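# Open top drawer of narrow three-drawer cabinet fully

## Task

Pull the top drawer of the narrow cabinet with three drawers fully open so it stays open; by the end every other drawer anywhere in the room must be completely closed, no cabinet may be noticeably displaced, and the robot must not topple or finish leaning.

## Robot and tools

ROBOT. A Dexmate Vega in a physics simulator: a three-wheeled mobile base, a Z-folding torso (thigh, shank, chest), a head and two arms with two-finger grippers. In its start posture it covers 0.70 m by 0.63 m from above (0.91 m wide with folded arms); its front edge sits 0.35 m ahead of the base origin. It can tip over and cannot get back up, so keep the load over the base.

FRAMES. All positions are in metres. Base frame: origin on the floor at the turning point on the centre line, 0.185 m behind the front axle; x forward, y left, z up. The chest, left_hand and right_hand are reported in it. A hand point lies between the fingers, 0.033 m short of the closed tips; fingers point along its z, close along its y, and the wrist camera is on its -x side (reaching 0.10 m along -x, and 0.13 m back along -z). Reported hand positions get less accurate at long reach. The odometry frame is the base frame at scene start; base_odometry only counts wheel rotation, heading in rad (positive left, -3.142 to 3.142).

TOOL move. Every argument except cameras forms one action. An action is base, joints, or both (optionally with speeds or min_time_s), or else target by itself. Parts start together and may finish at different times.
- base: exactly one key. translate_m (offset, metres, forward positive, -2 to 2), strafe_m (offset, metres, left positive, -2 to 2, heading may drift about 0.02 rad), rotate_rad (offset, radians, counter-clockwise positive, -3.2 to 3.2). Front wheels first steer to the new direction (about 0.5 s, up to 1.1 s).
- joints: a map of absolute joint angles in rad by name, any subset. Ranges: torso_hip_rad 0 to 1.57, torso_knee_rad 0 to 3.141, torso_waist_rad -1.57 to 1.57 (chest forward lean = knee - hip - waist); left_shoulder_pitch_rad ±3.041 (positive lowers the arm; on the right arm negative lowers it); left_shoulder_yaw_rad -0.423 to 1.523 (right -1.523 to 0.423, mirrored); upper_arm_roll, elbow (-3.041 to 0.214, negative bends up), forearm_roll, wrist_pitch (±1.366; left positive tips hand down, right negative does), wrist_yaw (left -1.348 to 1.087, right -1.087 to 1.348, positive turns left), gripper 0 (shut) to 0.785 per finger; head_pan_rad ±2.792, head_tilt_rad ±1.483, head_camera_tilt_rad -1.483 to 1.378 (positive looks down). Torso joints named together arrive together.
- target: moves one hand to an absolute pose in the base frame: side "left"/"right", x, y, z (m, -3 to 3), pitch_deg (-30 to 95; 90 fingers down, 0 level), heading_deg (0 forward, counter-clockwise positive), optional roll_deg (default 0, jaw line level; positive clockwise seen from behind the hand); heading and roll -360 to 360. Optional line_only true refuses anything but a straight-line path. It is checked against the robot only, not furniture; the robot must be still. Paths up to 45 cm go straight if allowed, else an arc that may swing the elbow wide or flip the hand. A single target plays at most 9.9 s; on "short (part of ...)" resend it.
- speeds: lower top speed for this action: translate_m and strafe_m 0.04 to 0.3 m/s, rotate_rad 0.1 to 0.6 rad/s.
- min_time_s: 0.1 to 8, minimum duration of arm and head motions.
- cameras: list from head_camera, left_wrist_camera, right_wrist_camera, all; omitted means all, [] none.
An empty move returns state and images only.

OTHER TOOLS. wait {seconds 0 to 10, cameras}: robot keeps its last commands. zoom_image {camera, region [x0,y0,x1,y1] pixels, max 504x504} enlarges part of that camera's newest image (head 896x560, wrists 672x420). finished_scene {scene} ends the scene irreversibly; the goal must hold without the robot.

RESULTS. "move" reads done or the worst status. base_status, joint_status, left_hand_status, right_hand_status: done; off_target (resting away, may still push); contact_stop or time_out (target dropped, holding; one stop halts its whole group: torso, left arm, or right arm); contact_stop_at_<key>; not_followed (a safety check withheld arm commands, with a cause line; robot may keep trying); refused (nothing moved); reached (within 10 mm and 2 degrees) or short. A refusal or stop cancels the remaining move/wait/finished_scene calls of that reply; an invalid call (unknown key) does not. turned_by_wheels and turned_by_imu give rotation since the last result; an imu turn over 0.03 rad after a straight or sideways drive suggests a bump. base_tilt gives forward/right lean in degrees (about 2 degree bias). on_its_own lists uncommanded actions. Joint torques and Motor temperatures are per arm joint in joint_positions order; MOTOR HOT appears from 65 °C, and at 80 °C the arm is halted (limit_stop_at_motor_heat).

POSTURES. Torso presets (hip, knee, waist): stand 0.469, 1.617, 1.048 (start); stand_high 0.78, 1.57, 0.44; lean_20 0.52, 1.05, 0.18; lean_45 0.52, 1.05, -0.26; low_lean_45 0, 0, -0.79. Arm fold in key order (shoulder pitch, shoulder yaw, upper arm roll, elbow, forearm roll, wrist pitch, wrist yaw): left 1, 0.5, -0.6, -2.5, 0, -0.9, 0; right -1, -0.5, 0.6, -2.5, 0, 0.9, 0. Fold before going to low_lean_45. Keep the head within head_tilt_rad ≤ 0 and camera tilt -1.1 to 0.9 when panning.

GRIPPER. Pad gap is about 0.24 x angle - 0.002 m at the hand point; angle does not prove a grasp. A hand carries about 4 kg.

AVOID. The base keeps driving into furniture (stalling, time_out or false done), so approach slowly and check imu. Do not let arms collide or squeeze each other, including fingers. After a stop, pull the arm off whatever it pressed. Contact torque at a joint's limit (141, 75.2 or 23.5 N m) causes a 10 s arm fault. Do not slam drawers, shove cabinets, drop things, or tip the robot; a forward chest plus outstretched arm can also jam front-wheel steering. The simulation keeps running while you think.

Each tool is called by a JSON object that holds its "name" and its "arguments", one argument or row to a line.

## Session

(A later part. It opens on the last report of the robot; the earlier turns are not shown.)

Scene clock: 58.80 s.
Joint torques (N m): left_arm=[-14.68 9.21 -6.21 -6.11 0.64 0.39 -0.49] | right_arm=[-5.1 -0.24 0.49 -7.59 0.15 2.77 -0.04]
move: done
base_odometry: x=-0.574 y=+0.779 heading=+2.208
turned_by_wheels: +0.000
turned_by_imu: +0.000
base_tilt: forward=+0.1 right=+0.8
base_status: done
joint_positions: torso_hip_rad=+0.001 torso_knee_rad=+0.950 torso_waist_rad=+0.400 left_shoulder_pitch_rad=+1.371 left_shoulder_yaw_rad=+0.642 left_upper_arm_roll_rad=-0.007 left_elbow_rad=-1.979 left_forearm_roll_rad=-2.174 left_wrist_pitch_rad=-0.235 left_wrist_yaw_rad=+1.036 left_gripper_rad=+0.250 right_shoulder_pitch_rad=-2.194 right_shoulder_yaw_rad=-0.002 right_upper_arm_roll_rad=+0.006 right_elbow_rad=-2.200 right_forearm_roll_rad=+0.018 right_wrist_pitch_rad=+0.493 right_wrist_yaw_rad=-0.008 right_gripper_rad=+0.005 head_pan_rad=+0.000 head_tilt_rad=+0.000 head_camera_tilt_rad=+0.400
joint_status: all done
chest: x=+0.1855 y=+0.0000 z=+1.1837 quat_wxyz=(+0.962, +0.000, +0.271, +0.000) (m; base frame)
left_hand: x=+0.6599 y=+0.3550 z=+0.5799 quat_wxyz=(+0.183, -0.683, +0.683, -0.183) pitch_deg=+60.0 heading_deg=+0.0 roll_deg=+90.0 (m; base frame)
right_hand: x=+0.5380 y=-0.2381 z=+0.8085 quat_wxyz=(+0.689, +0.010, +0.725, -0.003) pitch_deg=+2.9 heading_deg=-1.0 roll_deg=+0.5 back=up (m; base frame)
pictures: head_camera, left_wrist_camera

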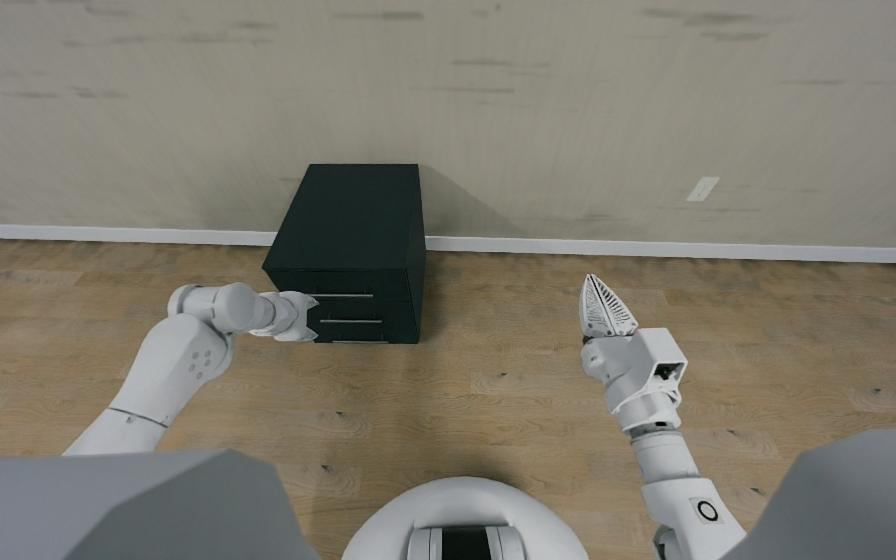

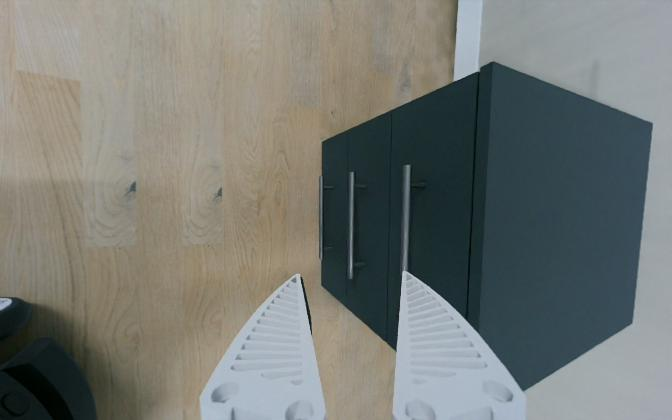

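{"name": "move", "arguments": {
  "base": {"translate_m": 0.08},
  "cameras": ["left_wrist_camera"]
}}

Scene clock: 61.67 s.
Joint torques (N m): left_arm=[-13.7 9.42 -6.41 -6.63 0.72 -0.21 -0.48] | right_arm=[-4.9 -1.37 0.63 -6.27 0.07 3.06 0]
move: done
base_odometry: x=-0.622 y=+0.843 heading=+2.208
turned_by_wheels: +0.001
turned_by_imu: +0.001
base_tilt: forward=+0.1 right=+0.7
base_status: done
joint_positions: torso_hip_rad=+0.001 torso_knee_rad=+0.950 torso_waist_rad=+0.400 left_shoulder_pitch_rad=+1.371 left_shoulder_yaw_rad=+0.642 left_upper_arm_roll_rad=-0.007 left_elbow_rad=-1.979 left_forearm_roll_rad=-2.174 left_wrist_pitch_rad=-0.235 left_wrist_yaw_rad=+1.036 left_gripper_rad=+0.250 right_shoulder_pitch_rad=-2.194 right_shoulder_yaw_rad=-0.002 right_upper_arm_roll_rad=+0.006 right_elbow_rad=-2.200 right_forearm_roll_rad=+0.018 right_wrist_pitch_rad=+0.493 right_wrist_yaw_rad=-0.008 right_gripper_rad=+0.005 head_pan_rad=+0.000 head_tilt_rad=+0.000 head_camera_tilt_rad=+0.400
joint_status: not commanded
chest: x=+0.1855 y=+0.0000 z=+1.1837 quat_wxyz=(+0.962, +0.000, +0.271, +0.000) (m; base frame)
left_hand: x=+0.6599 y=+0.3550 z=+0.5799 quat_wxyz=(+0.183, -0.683, +0.683, -0.183) pitch_deg=+60.0 heading_deg=+0.0 roll_deg=+90.0 (m; base frame)
right_hand: x=+0.5380 y=-0.2381 z=+0.8085 quat_wxyz=(+0.689, +0.010, +0.725, -0.003) pitch_deg=+2.9 heading_deg=-1.0 roll_deg=+0.5 back=up (m; base frame)
pictures: left_wrist_camera

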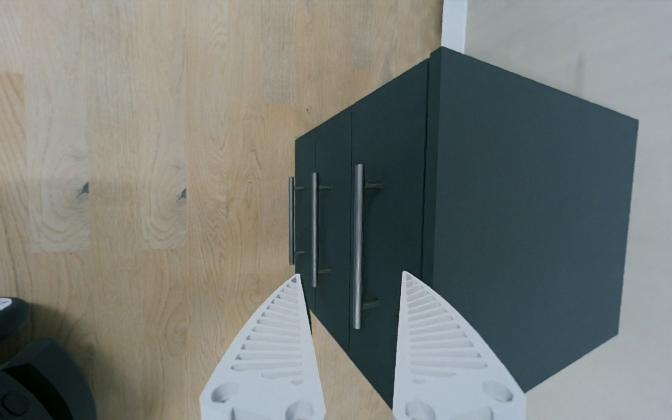

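{"name": "move", "arguments": {
  "target": {"side": "left", "x": 0.7176, "y": 0.352, "z": 0.5128, "pitch_deg": 60, "heading_deg": 0, "roll_deg": -90},
  "cameras": ["left_wrist_camera", "head_camera"]
}}

Scene clock: 65.13 s.
Joint torques (N m): left_arm=[-20.75 4.31 -5.8 -6.66 0.86 0.5 -1.06] | right_arm=[-4.99 -1.07 0.66 -7.27 0.04 3.02 -0.01]
move: done
base_odometry: x=-0.622 y=+0.843 heading=+2.208
turned_by_wheels: +0.000
turned_by_imu: +0.000
base_tilt: forward=+0.1 right=+0.7
base_status: not commanded
joint_positions: torso_hip_rad=+0.001 torso_knee_rad=+0.950 torso_waist_rad=+0.400 left_shoulder_pitch_rad=+1.122 left_shoulder_yaw_rad=+0.574 left_upper_arm_roll_rad=+0.163 left_elbow_rad=-1.601 left_forearm_roll_rad=-2.148 left_wrist_pitch_rad=-0.154 left_wrist_yaw_rad=+0.883 left_gripper_rad=+0.250 right_shoulder_pitch_rad=-2.194 right_shoulder_yaw_rad=-0.002 right_upper_arm_roll_rad=+0.006 right_elbow_rad=-2.200 right_forearm_roll_rad=+0.018 right_wrist_pitch_rad=+0.493 right_wrist_yaw_rad=-0.008 right_gripper_rad=+0.005 head_pan_rad=+0.000 head_tilt_rad=+0.000 head_camera_tilt_rad=+0.400
joint_status: not commanded
chest: x=+0.1855 y=+0.0000 z=+1.1837 quat_wxyz=(+0.962, +0.000, +0.271, +0.000) (m; base frame)
left_hand: x=+0.7169 y=+0.3522 z=+0.5133 quat_wxyz=(+0.183, -0.683, +0.683, -0.183) pitch_deg=+60.0 heading_deg=+0.0 roll_deg=+90.0 (m; base frame)
left_hand_status: reached (straight line, planned for 1.5 s): 1 mm and 0.0 deg off.
right_hand: x=+0.5380 y=-0.2381 z=+0.8085 quat_wxyz=(+0.689, +0.010, +0.725, -0.003) pitch_deg=+2.9 heading_deg=-1.0 roll_deg=+0.5 back=up (m; base frame)
pictures: head_camera, left_wrist_camera

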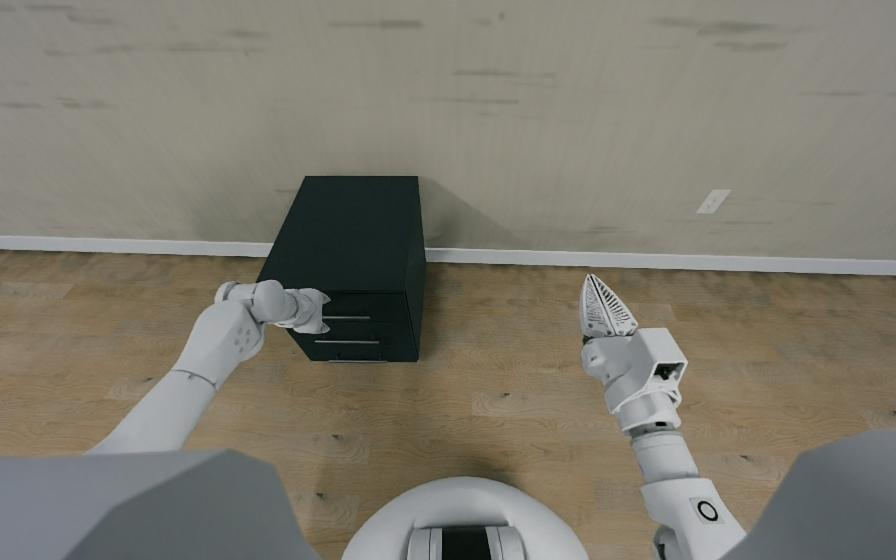

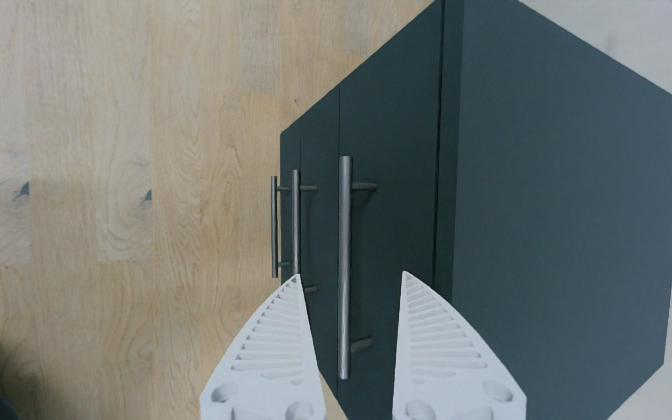

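{"name": "move", "arguments": {
  "joints": {"left_gripper_rad": 0.12},
  "cameras": []
}}

{"name": "move", "arguments": {
  "target": {"side": "left", "x": 0.7369, "y": 0.348, "z": 0.4787, "pitch_deg": 60, "heading_deg": 0, "roll_deg": -90, "line_only": true},
  "cameras": ["left_wrist_camera"]
}}

Scene clock: 66.23 s.
Joint torques (N m): left_arm=[-20.81 4.4 -5.65 -5.06 0.94 0.31 -0.84] | right_arm=[-4.89 -0.49 0.54 -9.43 0.03 2.62 0]
move: done
base_odometry: x=-0.622 y=+0.843 heading=+2.208
turned_by_wheels: +0.000
turned_by_imu: +0.000
base_tilt: forward=+0.1 right=+0.7
base_status: not commanded
joint_positions: torso_hip_rad=+0.001 torso_knee_rad=+0.950 torso_waist_rad=+0.400 left_shoulder_pitch_rad=+1.120 left_shoulder_yaw_rad=+0.574 left_upper_arm_roll_rad=+0.165 left_elbow_rad=-1.598 left_forearm_roll_rad=-2.147 left_wrist_pitch_rad=-0.153 left_wrist_yaw_rad=+0.882 left_gripper_rad=+0.120 right_shoulder_pitch_rad=-2.194 right_shoulder_yaw_rad=-0.002 right_upper_arm_roll_rad=+0.006 right_elbow_rad=-2.200 right_forearm_roll_rad=+0.018 right_wrist_pitch_rad=+0.493 right_wrist_yaw_rad=-0.008 right_gripper_rad=+0.005 head_pan_rad=+0.000 head_tilt_rad=+0.000 head_camera_tilt_rad=+0.400
joint_status: all done
chest: x=+0.1855 y=+0.0000 z=+1.1837 quat_wxyz=(+0.962, +0.000, +0.271, +0.000) (m; base frame)
left_hand: x=+0.7174 y=+0.3521 z=+0.5127 quat_wxyz=(+0.183, -0.683, +0.683, -0.183) pitch_deg=+60.0 heading_deg=+0.0 roll_deg=-90.0 (m; base frame)
right_hand: x=+0.5380 y=-0.2381 z=+0.8085 quat_wxyz=(+0.689, +0.010, +0.725, -0.003) pitch_deg=+2.9 heading_deg=-1.0 roll_deg=+0.5 back=up (m; base frame)
pictures: none
No camera images: "cameras" was empty.

Scene clock: 68.40 s.
Joint torques (N m): left_arm=[-21.53 3.98 -4.93 -5.83 0.74 -0.22 -0.9] | right_arm=[-5.17 -1.56 0.39 -7.83 0.1 3 -0.12]
move: done
base_odometry: x=-0.622 y=+0.843 heading=+2.208
turned_by_wheels: +0.000
turned_by_imu: +0.000
base_tilt: forward=+0.1 right=+0.7
base_status: not commanded
joint_positions: torso_hip_rad=+0.001 torso_knee_rad=+0.950 torso_waist_rad=+0.400 left_shoulder_pitch_rad=+1.017 left_shoulder_yaw_rad=+0.527 left_upper_arm_roll_rad=+0.231 left_elbow_rad=-1.403 left_forearm_roll_rad=-2.132 left_wrist_pitch_rad=-0.111 left_wrist_yaw_rad=+0.789 left_gripper_rad=+0.120 right_shoulder_pitch_rad=-2.194 right_shoulder_yaw_rad=-0.002 right_upper_arm_roll_rad=+0.006 right_elbow_rad=-2.200 right_forearm_roll_rad=+0.018 right_wrist_pitch_rad=+0.493 right_wrist_yaw_rad=-0.008 right_gripper_rad=+0.005 head_pan_rad=+0.000 head_tilt_rad=+0.000 head_camera_tilt_rad=+0.400
joint_status: not commanded
chest: x=+0.1855 y=+0.0000 z=+1.1837 quat_wxyz=(+0.962, +0.000, +0.271, +0.000) (m; base frame)
left_hand: x=+0.7363 y=+0.3483 z=+0.4792 quat_wxyz=(+0.183, -0.683, +0.683, -0.183) pitch_deg=+60.0 heading_deg=+0.0 roll_deg=+90.0 (m; base frame)
left_hand_status: reached (straight line, planned for 1.0 s): 1 mm and 0.0 deg off.
right_hand: x=+0.5380 y=-0.2381 z=+0.8085 quat_wxyz=(+0.689, +0.010, +0.725, -0.003) pitch_deg=+2.9 heading_deg=-1.0 roll_deg=+0.5 back=up (m; base frame)
pictures: left_wrist_camera

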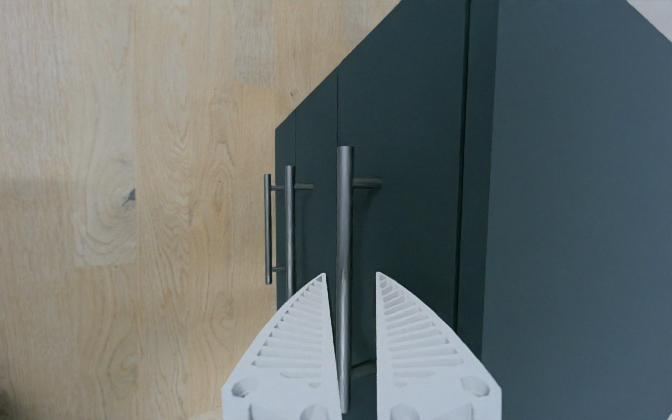

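{"name": "move", "arguments": {
  "target": {"side": "left", "x": 0.7424, "y": 0.346, "z": 0.4596, "pitch_deg": 60, "heading_deg": 0, "roll_deg": -90, "line_only": true},
  "cameras": ["left_wrist_camera"]
}}

Scene clock: 70.50 s.
Joint torques (N m): left_arm=[-22.19 3.19 -4.87 -5.14 0.66 0.65 -0.82] | right_arm=[-4.59 -1.33 1.01 -6.64 0.07 3.23 -0.21]
move: done
base_odometry: x=-0.622 y=+0.843 heading=+2.208
turned_by_wheels: +0.000
turned_by_imu: +0.000
base_tilt: forward=+0.0 right=+0.7
base_status: not commanded
joint_positions: torso_hip_rad=+0.001 torso_knee_rad=+0.950 torso_waist_rad=+0.400 left_shoulder_pitch_rad=+0.971 left_shoulder_yaw_rad=+0.501 left_upper_arm_roll_rad=+0.261 left_elbow_rad=-1.297 left_forearm_roll_rad=-2.124 left_wrist_pitch_rad=-0.088 left_wrist_yaw_rad=+0.732 left_gripper_rad=+0.120 right_shoulder_pitch_rad=-2.194 right_shoulder_yaw_rad=-0.002 right_upper_arm_roll_rad=+0.006 right_elbow_rad=-2.200 right_forearm_roll_rad=+0.018 right_wrist_pitch_rad=+0.493 right_wrist_yaw_rad=-0.008 right_gripper_rad=+0.005 head_pan_rad=+0.000 head_tilt_rad=+0.000 head_camera_tilt_rad=+0.400
joint_status: not commanded
chest: x=+0.1855 y=+0.0000 z=+1.1837 quat_wxyz=(+0.962, +0.000, +0.271, +0.000) (m; base frame)
left_hand: x=+0.7420 y=+0.3463 z=+0.4602 quat_wxyz=(+0.183, -0.683, +0.683, -0.183) pitch_deg=+60.0 heading_deg=+0.0 roll_deg=-90.0 (m; base frame)
left_hand_status: reached (straight line, planned for 0.7 s): 1 mm and 0.0 deg off.
right_hand: x=+0.5380 y=-0.2381 z=+0.8085 quat_wxyz=(+0.689, +0.010, +0.725, -0.003) pitch_deg=+2.9 heading_deg=-1.0 roll_deg=+0.5 back=up (m; base frame)
pictures: left_wrist_camera

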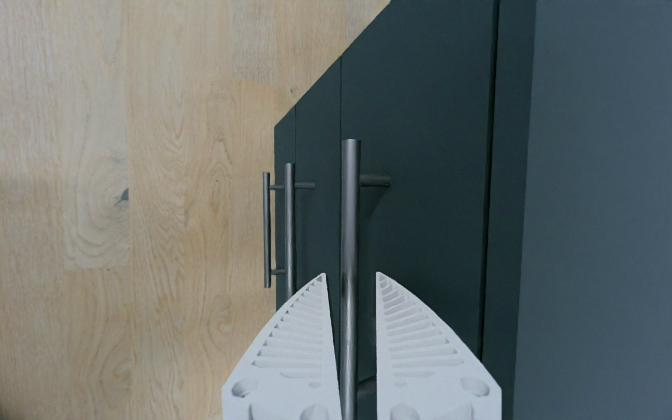

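{"name": "move", "arguments": {
  "target": {"side": "left", "x": 0.7512, "y": 0.346, "z": 0.4438, "pitch_deg": 60, "heading_deg": 0, "roll_deg": -90, "line_only": true},
  "cameras": ["left_wrist_camera", "head_camera"]
}}

Scene clock: 72.63 s.
Joint torques (N m): left_arm=[-22.96 1.95 -4.13 -4.78 0.68 -0.62 -1.12] | right_arm=[-5.5 -0.59 0.59 -8.08 0.14 2.82 0.06]
move: done
base_odometry: x=-0.622 y=+0.843 heading=+2.208
turned_by_wheels: +0.000
turned_by_imu: +0.000
base_tilt: forward=+0.1 right=+0.8
base_status: not commanded
joint_positions: torso_hip_rad=+0.001 torso_knee_rad=+0.950 torso_waist_rad=+0.400 left_shoulder_pitch_rad=+0.911 left_shoulder_yaw_rad=+0.475 left_upper_arm_roll_rad=+0.289 left_elbow_rad=-1.175 left_forearm_roll_rad=-2.119 left_wrist_pitch_rad=-0.058 left_wrist_yaw_rad=+0.676 left_gripper_rad=+0.120 right_shoulder_pitch_rad=-2.194 right_shoulder_yaw_rad=-0.002 right_upper_arm_roll_rad=+0.006 right_elbow_rad=-2.200 right_forearm_roll_rad=+0.018 right_wrist_pitch_rad=+0.493 right_wrist_yaw_rad=-0.008 right_gripper_rad=+0.005 head_pan_rad=+0.000 head_tilt_rad=+0.000 head_camera_tilt_rad=+0.400
joint_status: not commanded
chest: x=+0.1855 y=+0.0000 z=+1.1837 quat_wxyz=(+0.962, +0.000, +0.271, +0.000) (m; base frame)
left_hand: x=+0.7507 y=+0.3462 z=+0.4441 quat_wxyz=(+0.183, -0.683, +0.683, -0.183) pitch_deg=+60.0 heading_deg=+0.0 roll_deg=-90.0 (m; base frame)
left_hand_status: reached (straight line, planned for 0.7 s): 1 mm and 0.0 deg off.
right_hand: x=+0.5380 y=-0.2381 z=+0.8085 quat_wxyz=(+0.689, +0.010, +0.725, -0.003) pitch_deg=+2.9 heading_deg=-1.0 roll_deg=+0.5 back=up (m; base frame)
pictures: head_camera, left_wrist_camera

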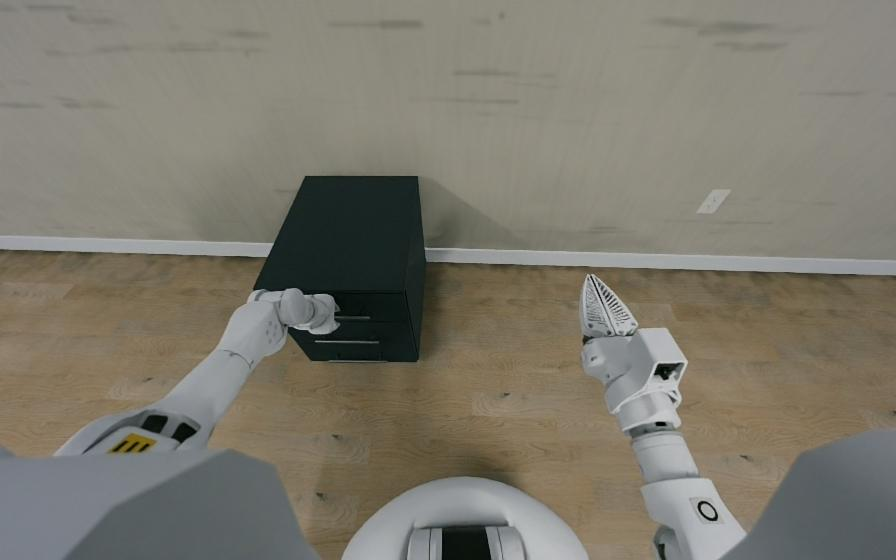

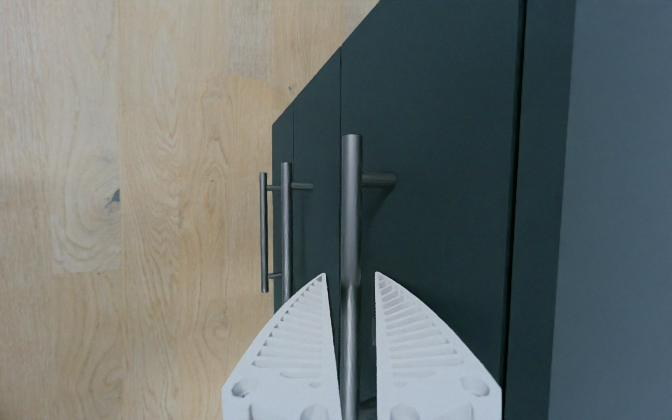

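{"name": "move", "arguments": {
  "target": {"side": "left", "x": 0.7535, "y": 0.346, "z": 0.4393, "pitch_deg": 60, "heading_deg": 0, "roll_deg": -90, "line_only": true},
  "cameras": []
}}

{"name": "move", "arguments": {
  "joints": {"left_gripper_rad": 0.0},
  "cameras": ["left_wrist_camera", "head_camera"]
}}

Scene clock: 74.40 s.
Joint torques (N m): left_arm=[-24.34 1.08 -4.07 -4.44 0.51 -0.34 -1.45] | right_arm=[-5.08 -0.15 0.28 -8.74 0.02 2.76 -0.08]
move: done
base_odometry: x=-0.622 y=+0.843 heading=+2.208
turned_by_wheels: +0.000
turned_by_imu: +0.000
base_tilt: forward=+0.1 right=+0.7
base_status: not commanded
joint_positions: torso_hip_rad=+0.001 torso_knee_rad=+0.950 torso_waist_rad=+0.400 left_shoulder_pitch_rad=+0.893 left_shoulder_yaw_rad=+0.467 left_upper_arm_roll_rad=+0.297 left_elbow_rad=-1.139 left_forearm_roll_rad=-2.117 left_wrist_pitch_rad=-0.049 left_wrist_yaw_rad=+0.659 left_gripper_rad=+0.120 right_shoulder_pitch_rad=-2.194 right_shoulder_yaw_rad=-0.002 right_upper_arm_roll_rad=+0.006 right_elbow_rad=-2.200 right_forearm_roll_rad=+0.018 right_wrist_pitch_rad=+0.493 right_wrist_yaw_rad=-0.008 right_gripper_rad=+0.005 head_pan_rad=+0.000 head_tilt_rad=+0.000 head_camera_tilt_rad=+0.400
joint_status: not commanded
chest: x=+0.1855 y=+0.0000 z=+1.1837 quat_wxyz=(+0.962, +0.000, +0.271, +0.000) (m; base frame)
left_hand: x=+0.7529 y=+0.3462 z=+0.4395 quat_wxyz=(+0.183, -0.683, +0.683, -0.183) pitch_deg=+60.0 heading_deg=+0.0 roll_deg=-90.0 (m; base frame)
left_hand_status: reached (straight line, planned for 0.4 s): 1 mm and 0.0 deg off.
right_hand: x=+0.5380 y=-0.2381 z=+0.8085 quat_wxyz=(+0.689, +0.010, +0.725, -0.003) pitch_deg=+2.9 heading_deg=-1.0 roll_deg=+0.5 back=up (m; base frame)
pictures: none
No camera images: "cameras" was empty.

Scene clock: 75.00 s.
Joint torques (N m): left_arm=[-25.43 4.28 -4.8 -5.57 0.27 -0.14 -1.05] | right_arm=[-5.01 -0.77 0.86 -7.39 0.19 2.77 0.09]
move: done
base_odometry: x=-0.622 y=+0.843 heading=+2.208
turned_by_wheels: +0.000
turned_by_imu: +0.000
base_tilt: forward=+0.1 right=+0.7
base_status: not commanded
joint_positions: torso_hip_rad=+0.001 torso_knee_rad=+0.950 torso_waist_rad=+0.400 left_shoulder_pitch_rad=+0.892 left_shoulder_yaw_rad=+0.467 left_upper_arm_roll_rad=+0.298 left_elbow_rad=-1.136 left_forearm_roll_rad=-2.117 left_wrist_pitch_rad=-0.048 left_wrist_yaw_rad=+0.657 left_gripper_rad=+0.000 right_shoulder_pitch_rad=-2.194 right_shoulder_yaw_rad=-0.002 right_upper_arm_roll_rad=+0.006 right_elbow_rad=-2.200 right_forearm_roll_rad=+0.018 right_wrist_pitch_rad=+0.493 right_wrist_yaw_rad=-0.008 right_gripper_rad=+0.005 head_pan_rad=+0.000 head_tilt_rad=+0.000 head_camera_tilt_rad=+0.400
joint_status: all done
chest: x=+0.1856 y=+0.0000 z=+1.1837 quat_wxyz=(+0.962, +0.000, +0.271, +0.000) (m; base frame)
left_hand: x=+0.7531 y=+0.3461 z=+0.4391 quat_wxyz=(+0.183, -0.683, +0.683, -0.183) pitch_deg=+60.0 heading_deg=+0.0 roll_deg=-90.0 (m; base frame)
right_hand: x=+0.5380 y=-0.2381 z=+0.8085 quat_wxyz=(+0.689, +0.010, +0.725, -0.003) pitch_deg=+2.9 heading_deg=-1.0 roll_deg=+0.5 back=up (m; base frame)
pictures: head_camera, left_wrist_camera

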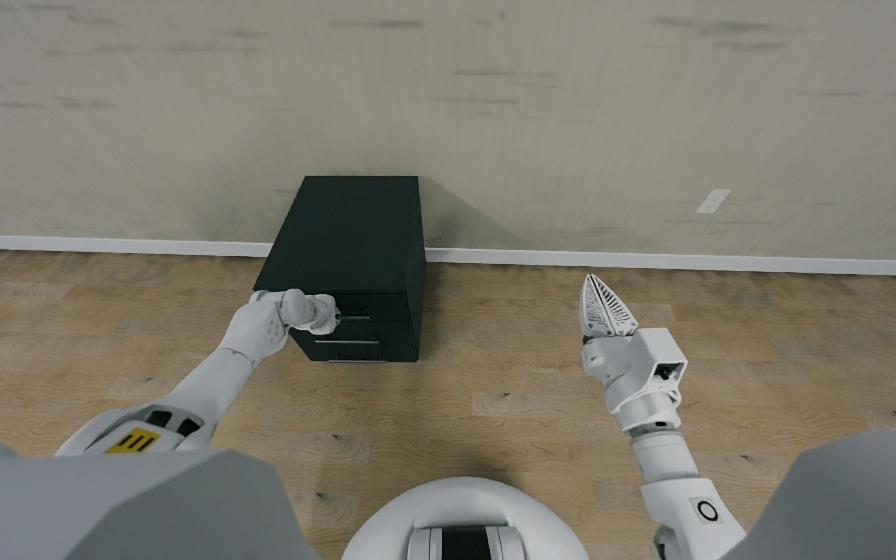

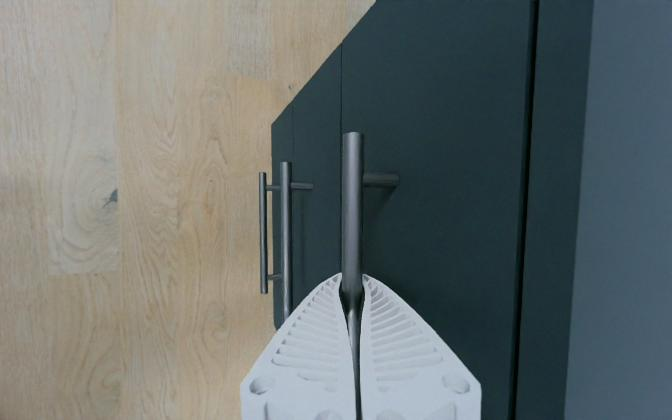

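{"name": "move", "arguments": {
  "base": {"translate_m": -0.1},
  "speeds": {"translate_m": 0.05},
  "cameras": ["left_wrist_camera", "head_camera"]
}}

Scene clock: 77.70 s.
Joint torques (N m): left_arm=[-19.05 1.09 -3.51 -6.02 -0.74 1.57 -0.47] | right_arm=[-4.82 -0.46 0.16 -7.62 0.31 2.62 -0.1]
move: done
base_odometry: x=-0.562 y=+0.763 heading=+2.209
turned_by_wheels: +0.000
turned_by_imu: +0.000
base_tilt: forward=+0.1 right=+0.8
base_status: done
joint_positions: torso_hip_rad=+0.001 torso_knee_rad=+0.950 torso_waist_rad=+0.400 left_shoulder_pitch_rad=+0.891 left_shoulder_yaw_rad=+0.467 left_upper_arm_roll_rad=+0.298 left_elbow_rad=-1.135 left_forearm_roll_rad=-2.116 left_wrist_pitch_rad=-0.049 left_wrist_yaw_rad=+0.657 left_gripper_rad=+0.000 right_shoulder_pitch_rad=-2.194 right_shoulder_yaw_rad=-0.002 right_upper_arm_roll_rad=+0.006 right_elbow_rad=-2.200 right_forearm_roll_rad=+0.018 right_wrist_pitch_rad=+0.493 right_wrist_yaw_rad=-0.008 right_gripper_rad=+0.005 head_pan_rad=+0.000 head_tilt_rad=+0.000 head_camera_tilt_rad=+0.400
joint_status: not commanded
chest: x=+0.1854 y=+0.0000 z=+1.1837 quat_wxyz=(+0.963, +0.000, +0.271, +0.000) (m; base frame)
left_hand: x=+0.7534 y=+0.3464 z=+0.4393 quat_wxyz=(+0.183, -0.683, +0.683, -0.183) pitch_deg=+60.0 heading_deg=+0.1 roll_deg=-89.9 (m; base frame)
right_hand: x=+0.5379 y=-0.2381 z=+0.8085 quat_wxyz=(+0.689, +0.010, +0.725, -0.003) pitch_deg=+2.9 heading_deg=-1.0 roll_deg=+0.5 back=up (m; base frame)
pictures: head_camera, left_wrist_camera

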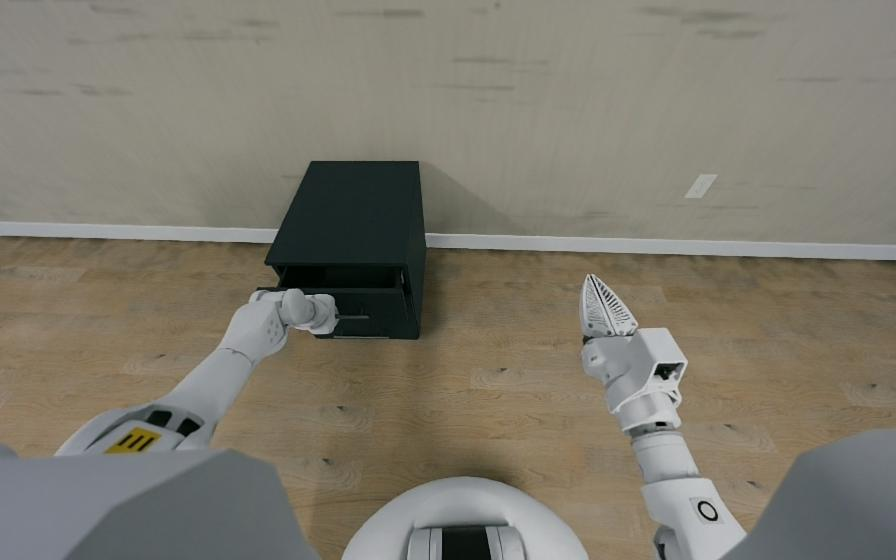

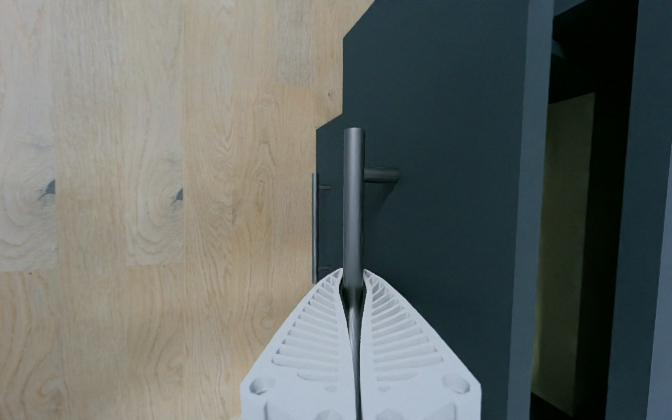

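{"name": "move", "arguments": {
  "base": {"translate_m": -0.12},
  "speeds": {"translate_m": 0.05},
  "cameras": ["left_wrist_camera", "head_camera"]
}}

Scene clock: 81.00 s.
Joint torques (N m): left_arm=[-19.05 -0.1 -4.02 -7.01 -1.85 2.65 -0.77] | right_arm=[-6.25 -1.46 0.41 -7.21 0.14 3.07 -0.11]
move: done
base_odometry: x=-0.491 y=+0.666 heading=+2.209
turned_by_wheels: +0.000
turned_by_imu: +0.000
base_tilt: forward=+0.1 right=+0.7
base_status: done
joint_positions: torso_hip_rad=+0.001 torso_knee_rad=+0.950 torso_waist_rad=+0.400 left_shoulder_pitch_rad=+0.891 left_shoulder_yaw_rad=+0.467 left_upper_arm_roll_rad=+0.298 left_elbow_rad=-1.135 left_forearm_roll_rad=-2.116 left_wrist_pitch_rad=-0.049 left_wrist_yaw_rad=+0.657 left_gripper_rad=+0.000 right_shoulder_pitch_rad=-2.194 right_shoulder_yaw_rad=-0.002 right_upper_arm_roll_rad=+0.006 right_elbow_rad=-2.200 right_forearm_roll_rad=+0.018 right_wrist_pitch_rad=+0.493 right_wrist_yaw_rad=-0.008 right_gripper_rad=+0.005 head_pan_rad=+0.000 head_tilt_rad=+0.000 head_camera_tilt_rad=+0.400
joint_status: not commanded
chest: x=+0.1854 y=+0.0000 z=+1.1837 quat_wxyz=(+0.962, +0.000, +0.271, +0.000) (m; base frame)
left_hand: x=+0.7533 y=+0.3467 z=+0.4393 quat_wxyz=(+0.183, -0.683, +0.683, -0.183) pitch_deg=+60.0 heading_deg=+0.1 roll_deg=-89.9 (m; base frame)
right_hand: x=+0.5379 y=-0.2381 z=+0.8085 quat_wxyz=(+0.689, +0.010, +0.725, -0.003) pitch_deg=+2.9 heading_deg=-1.0 roll_deg=+0.5 back=up (m; base frame)
pictures: head_camera, left_wrist_camera

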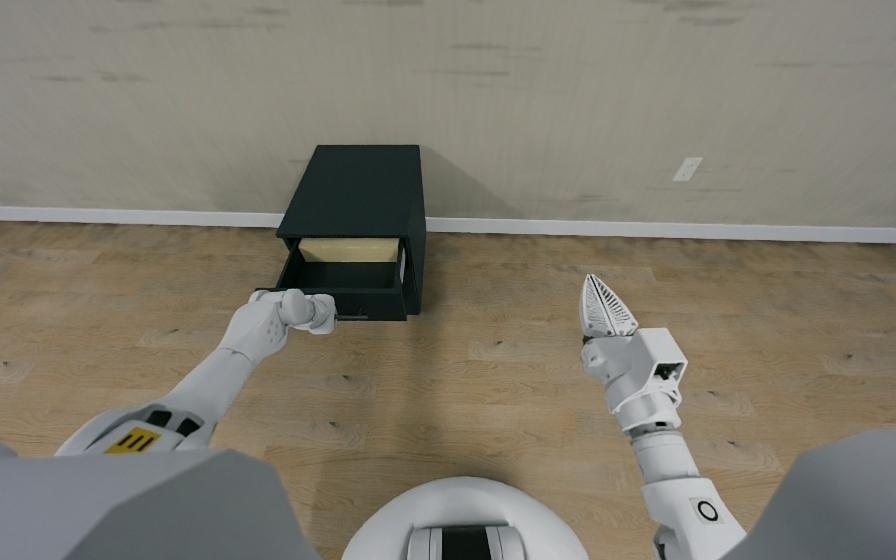

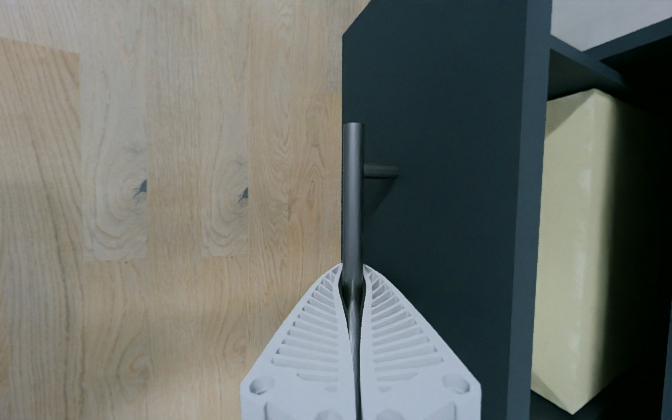

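{"name": "move", "arguments": {
  "base": {"translate_m": -0.1},
  "speeds": {"translate_m": 0.05},
  "cameras": ["left_wrist_camera", "head_camera"]
}}

Scene clock: 83.90 s.
Joint torques (N m): left_arm=[-19.38 0.69 -3.18 -6.96 -1.88 1.96 -0.51] | right_arm=[-5.05 -0.28 0.03 -7.18 -0.07 3.28 -0.04]
move: done
base_odometry: x=-0.431 y=+0.586 heading=+2.210
turned_by_wheels: +0.001
turned_by_imu: +0.002
base_tilt: forward=+0.0 right=+0.7
base_status: done
joint_positions: torso_hip_rad=+0.001 torso_knee_rad=+0.950 torso_waist_rad=+0.400 left_shoulder_pitch_rad=+0.891 left_shoulder_yaw_rad=+0.467 left_upper_arm_roll_rad=+0.298 left_elbow_rad=-1.135 left_forearm_roll_rad=-2.116 left_wrist_pitch_rad=-0.049 left_wrist_yaw_rad=+0.657 left_gripper_rad=+0.000 right_shoulder_pitch_rad=-2.194 right_shoulder_yaw_rad=-0.002 right_upper_arm_roll_rad=+0.006 right_elbow_rad=-2.200 right_forearm_roll_rad=+0.018 right_wrist_pitch_rad=+0.493 right_wrist_yaw_rad=-0.008 right_gripper_rad=+0.005 head_pan_rad=+0.000 head_tilt_rad=+0.000 head_camera_tilt_rad=+0.400
joint_status: not commanded
chest: x=+0.1854 y=+0.0000 z=+1.1837 quat_wxyz=(+0.962, +0.000, +0.271, +0.000) (m; base frame)
left_hand: x=+0.7533 y=+0.3467 z=+0.4393 quat_wxyz=(+0.183, -0.683, +0.683, -0.183) pitch_deg=+60.0 heading_deg=+0.1 roll_deg=-89.9 (m; base frame)
right_hand: x=+0.5379 y=-0.2381 z=+0.8085 quat_wxyz=(+0.689, +0.010, +0.725, -0.003) pitch_deg=+2.9 heading_deg=-1.0 roll_deg=+0.5 back=up (m; base frame)
pictures: head_camera, left_wrist_camera

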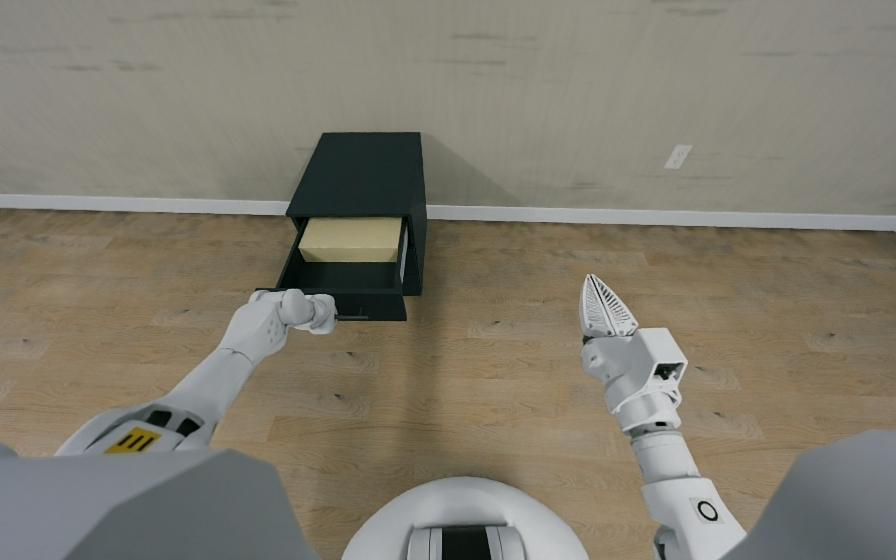

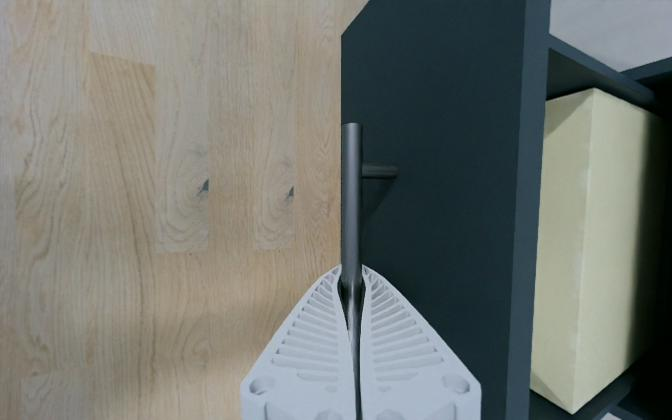

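{"name": "move", "arguments": {
  "base": {"translate_m": -0.06},
  "speeds": {"translate_m": 0.04},
  "cameras": ["left_wrist_camera", "head_camera"]
}}

Scene clock: 86.37 s.
Joint torques (N m): left_arm=[-16.59 0.16 -3.01 -5.9 -1.37 1.88 0.51] | right_arm=[-5.98 0.56 0.44 -7.25 0.04 2.37 -0.22]
move: done
base_odometry: x=-0.395 y=+0.538 heading=+2.210
turned_by_wheels: +0.001
turned_by_imu: +0.001
base_tilt: forward=+0.1 right=+0.7
base_status: done
joint_positions: torso_hip_rad=+0.001 torso_knee_rad=+0.950 torso_waist_rad=+0.400 left_shoulder_pitch_rad=+0.891 left_shoulder_yaw_rad=+0.467 left_upper_arm_roll_rad=+0.298 left_elbow_rad=-1.135 left_forearm_roll_rad=-2.116 left_wrist_pitch_rad=-0.049 left_wrist_yaw_rad=+0.656 left_gripper_rad=+0.000 right_shoulder_pitch_rad=-2.194 right_shoulder_yaw_rad=-0.002 right_upper_arm_roll_rad=+0.006 right_elbow_rad=-2.200 right_forearm_roll_rad=+0.018 right_wrist_pitch_rad=+0.493 right_wrist_yaw_rad=-0.008 right_gripper_rad=+0.005 head_pan_rad=+0.000 head_tilt_rad=+0.000 head_camera_tilt_rad=+0.400
joint_status: not commanded
chest: x=+0.1855 y=+0.0000 z=+1.1837 quat_wxyz=(+0.962, +0.000, +0.271, +0.000) (m; base frame)
left_hand: x=+0.7536 y=+0.3465 z=+0.4394 quat_wxyz=(+0.183, -0.683, +0.683, -0.183) pitch_deg=+60.0 heading_deg=+0.1 roll_deg=-89.9 (m; base frame)
right_hand: x=+0.5380 y=-0.2381 z=+0.8085 quat_wxyz=(+0.689, +0.010, +0.725, -0.003) pitch_deg=+2.9 heading_deg=-1.0 roll_deg=+0.5 back=up (m; base frame)
pictures: head_camera, left_wrist_camera

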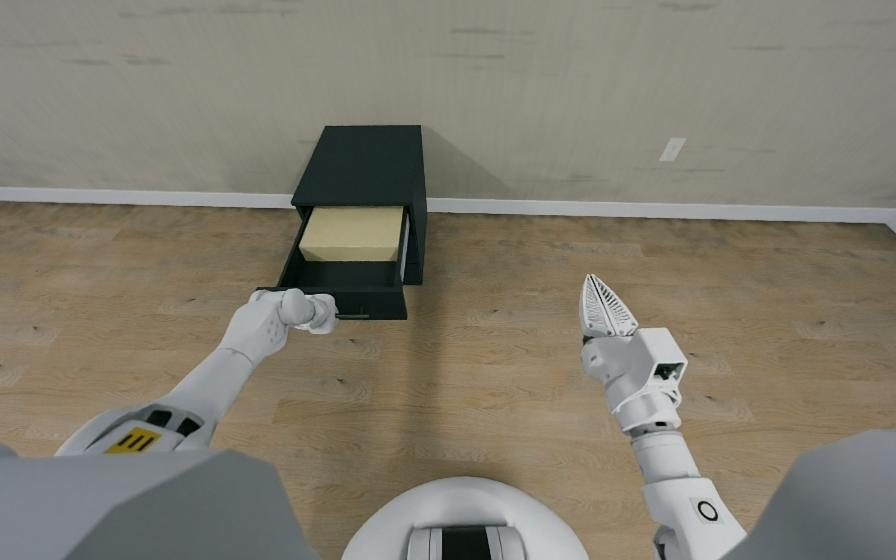

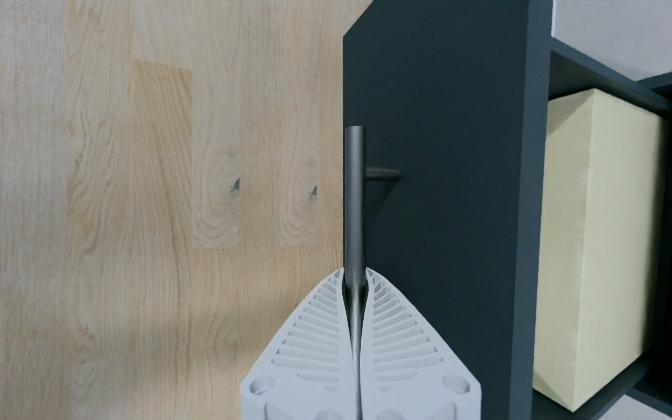

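{"name": "move", "arguments": {
  "base": {"translate_m": -0.05},
  "speeds": {"translate_m": 0.04},
  "cameras": ["left_wrist_camera", "head_camera"]
}}

Scene clock: 88.60 s.
Joint torques (N m): left_arm=[1.9 6.35 -2.82 3.42 0.79 -0.24 3.64] | right_arm=[-5.59 -1.94 0.61 -8.43 0.24 2.54 0.06]
move: done
base_odometry: x=-0.365 y=+0.498 heading=+2.211
turned_by_wheels: +0.000
turned_by_imu: +0.000
base_tilt: forward=+0.1 right=+0.8
base_status: done
joint_positions: torso_hip_rad=+0.001 torso_knee_rad=+0.950 torso_waist_rad=+0.400 left_shoulder_pitch_rad=+0.891 left_shoulder_yaw_rad=+0.466 left_upper_arm_roll_rad=+0.298 left_elbow_rad=-1.136 left_forearm_roll_rad=-2.117 left_wrist_pitch_rad=-0.048 left_wrist_yaw_rad=+0.655 left_gripper_rad=+0.000 right_shoulder_pitch_rad=-2.194 right_shoulder_yaw_rad=-0.002 right_upper_arm_roll_rad=+0.006 right_elbow_rad=-2.200 right_forearm_roll_rad=+0.018 right_wrist_pitch_rad=+0.493 right_wrist_yaw_rad=-0.008 right_gripper_rad=+0.005 head_pan_rad=+0.000 head_tilt_rad=+0.000 head_camera_tilt_rad=+0.400
joint_status: not commanded
chest: x=+0.1853 y=+0.0000 z=+1.1838 quat_wxyz=(+0.963, +0.000, +0.271, +0.000) (m; base frame)
left_hand: x=+0.7548 y=+0.3457 z=+0.4405 quat_wxyz=(+0.184, -0.683, +0.683, -0.184) pitch_deg=+59.8 heading_deg=-0.1 roll_deg=+90.0 (m; base frame)
right_hand: x=+0.5379 y=-0.2381 z=+0.8087 quat_wxyz=(+0.689, +0.010, +0.724, -0.003) pitch_deg=+2.9 heading_deg=-1.0 roll_deg=+0.5 back=up (m; base frame)
pictures: head_camera, left_wrist_camera

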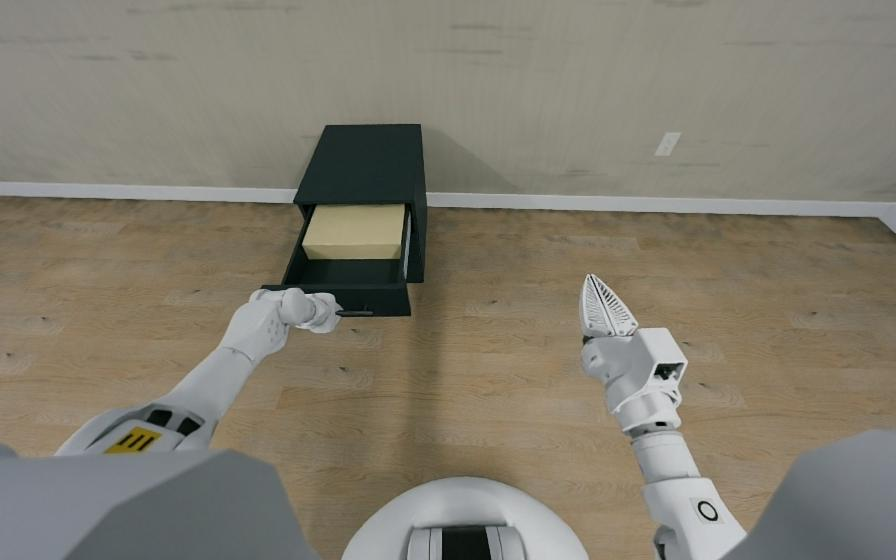

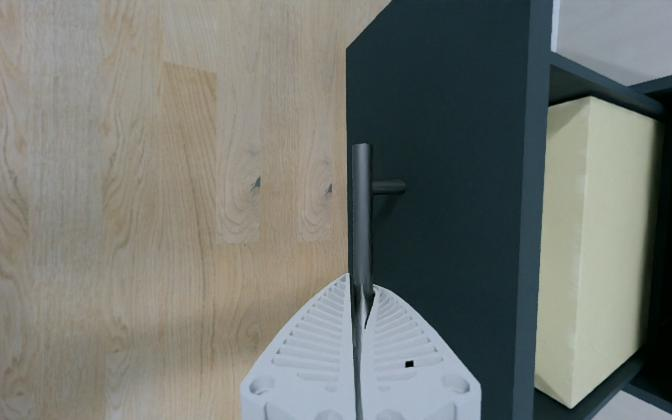

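{"name": "zoom_image", "arguments": {
  "camera": "head_camera",
  "region": [250, 100, 460, 330]
}}

{"name": "move", "arguments": {
  "base": {"translate_m": 0.02},
  "speeds": {"translate_m": 0.04},
  "cameras": ["left_wrist_camera", "head_camera"]
}}

Scaled by 2.191 from the camera's 896x560 image, which has a finer 960x600 frame.

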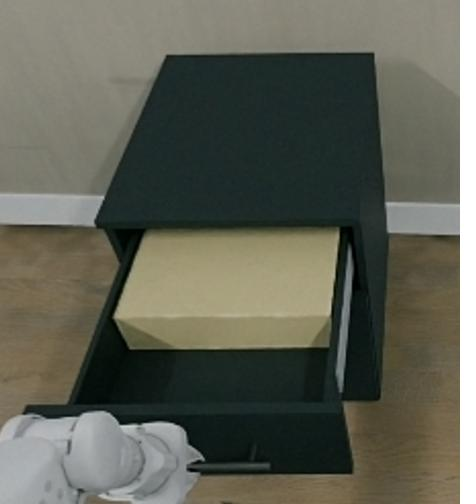

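Scene clock: 90.47 s.
Joint torques (N m): left_arm=[-16.14 6.33 -6.62 -4.82 0.83 -0.81 -1.39] | right_arm=[-5.8 -0.82 0.54 -7.44 0.07 3.09 0.12]
move: done
base_odometry: x=-0.377 y=+0.514 heading=+2.211
turned_by_wheels: +0.000
turned_by_imu: +0.001
base_tilt: forward=+0.1 right=+0.8
base_status: done
joint_positions: torso_hip_rad=+0.001 torso_knee_rad=+0.950 torso_waist_rad=+0.400 left_shoulder_pitch_rad=+0.891 left_shoulder_yaw_rad=+0.466 left_upper_arm_roll_rad=+0.298 left_elbow_rad=-1.135 left_forearm_roll_rad=-2.117 left_wrist_pitch_rad=-0.048 left_wrist_yaw_rad=+0.657 left_gripper_rad=+0.000 right_shoulder_pitch_rad=-2.194 right_shoulder_yaw_rad=-0.002 right_upper_arm_roll_rad=+0.006 right_elbow_rad=-2.200 right_forearm_roll_rad=+0.018 right_wrist_pitch_rad=+0.493 right_wrist_yaw_rad=-0.008 right_gripper_rad=+0.005 head_pan_rad=+0.000 head_tilt_rad=+0.000 head_camera_tilt_rad=+0.400
joint_status: not commanded
chest: x=+0.1855 y=+0.0000 z=+1.1837 quat_wxyz=(+0.962, +0.000, +0.271, +0.000) (m; base frame)
left_hand: x=+0.7533 y=+0.3459 z=+0.4392 quat_wxyz=(+0.183, -0.683, +0.683, -0.183) pitch_deg=+60.0 heading_deg=+0.0 roll_deg=+90.0 (m; base frame)
right_hand: x=+0.5380 y=-0.2381 z=+0.8085 quat_wxyz=(+0.689, +0.010, +0.725, -0.003) pitch_deg=+2.9 heading_deg=-1.0 roll_deg=+0.5 back=up (m; base frame)
pictures: head_camera, left_wrist_camera

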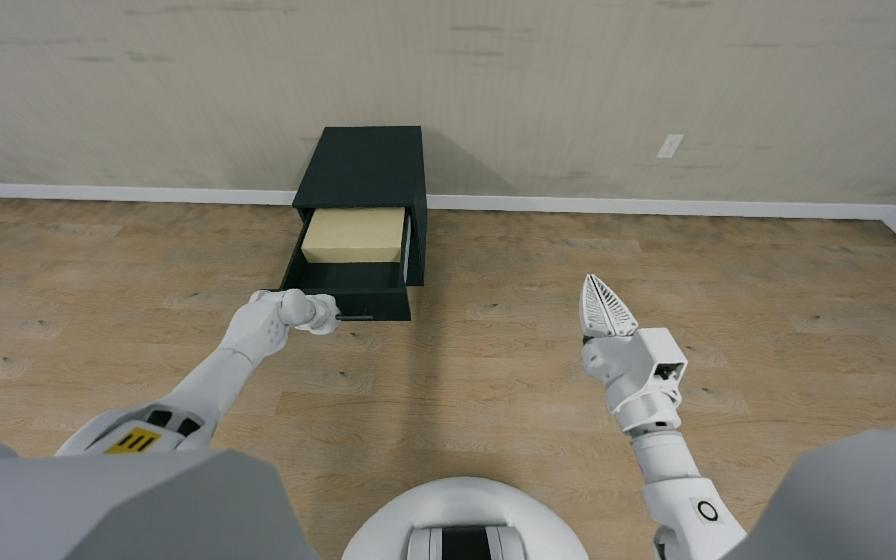

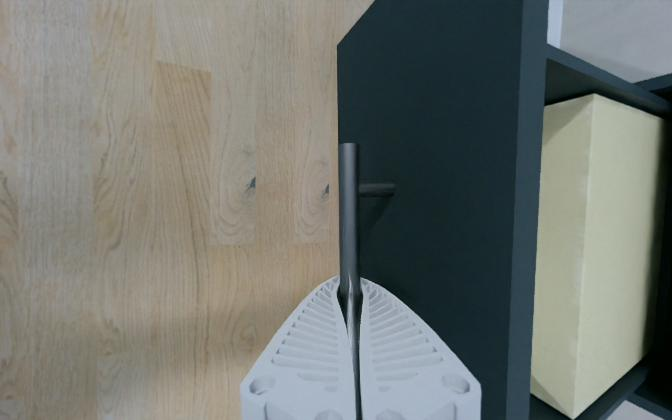

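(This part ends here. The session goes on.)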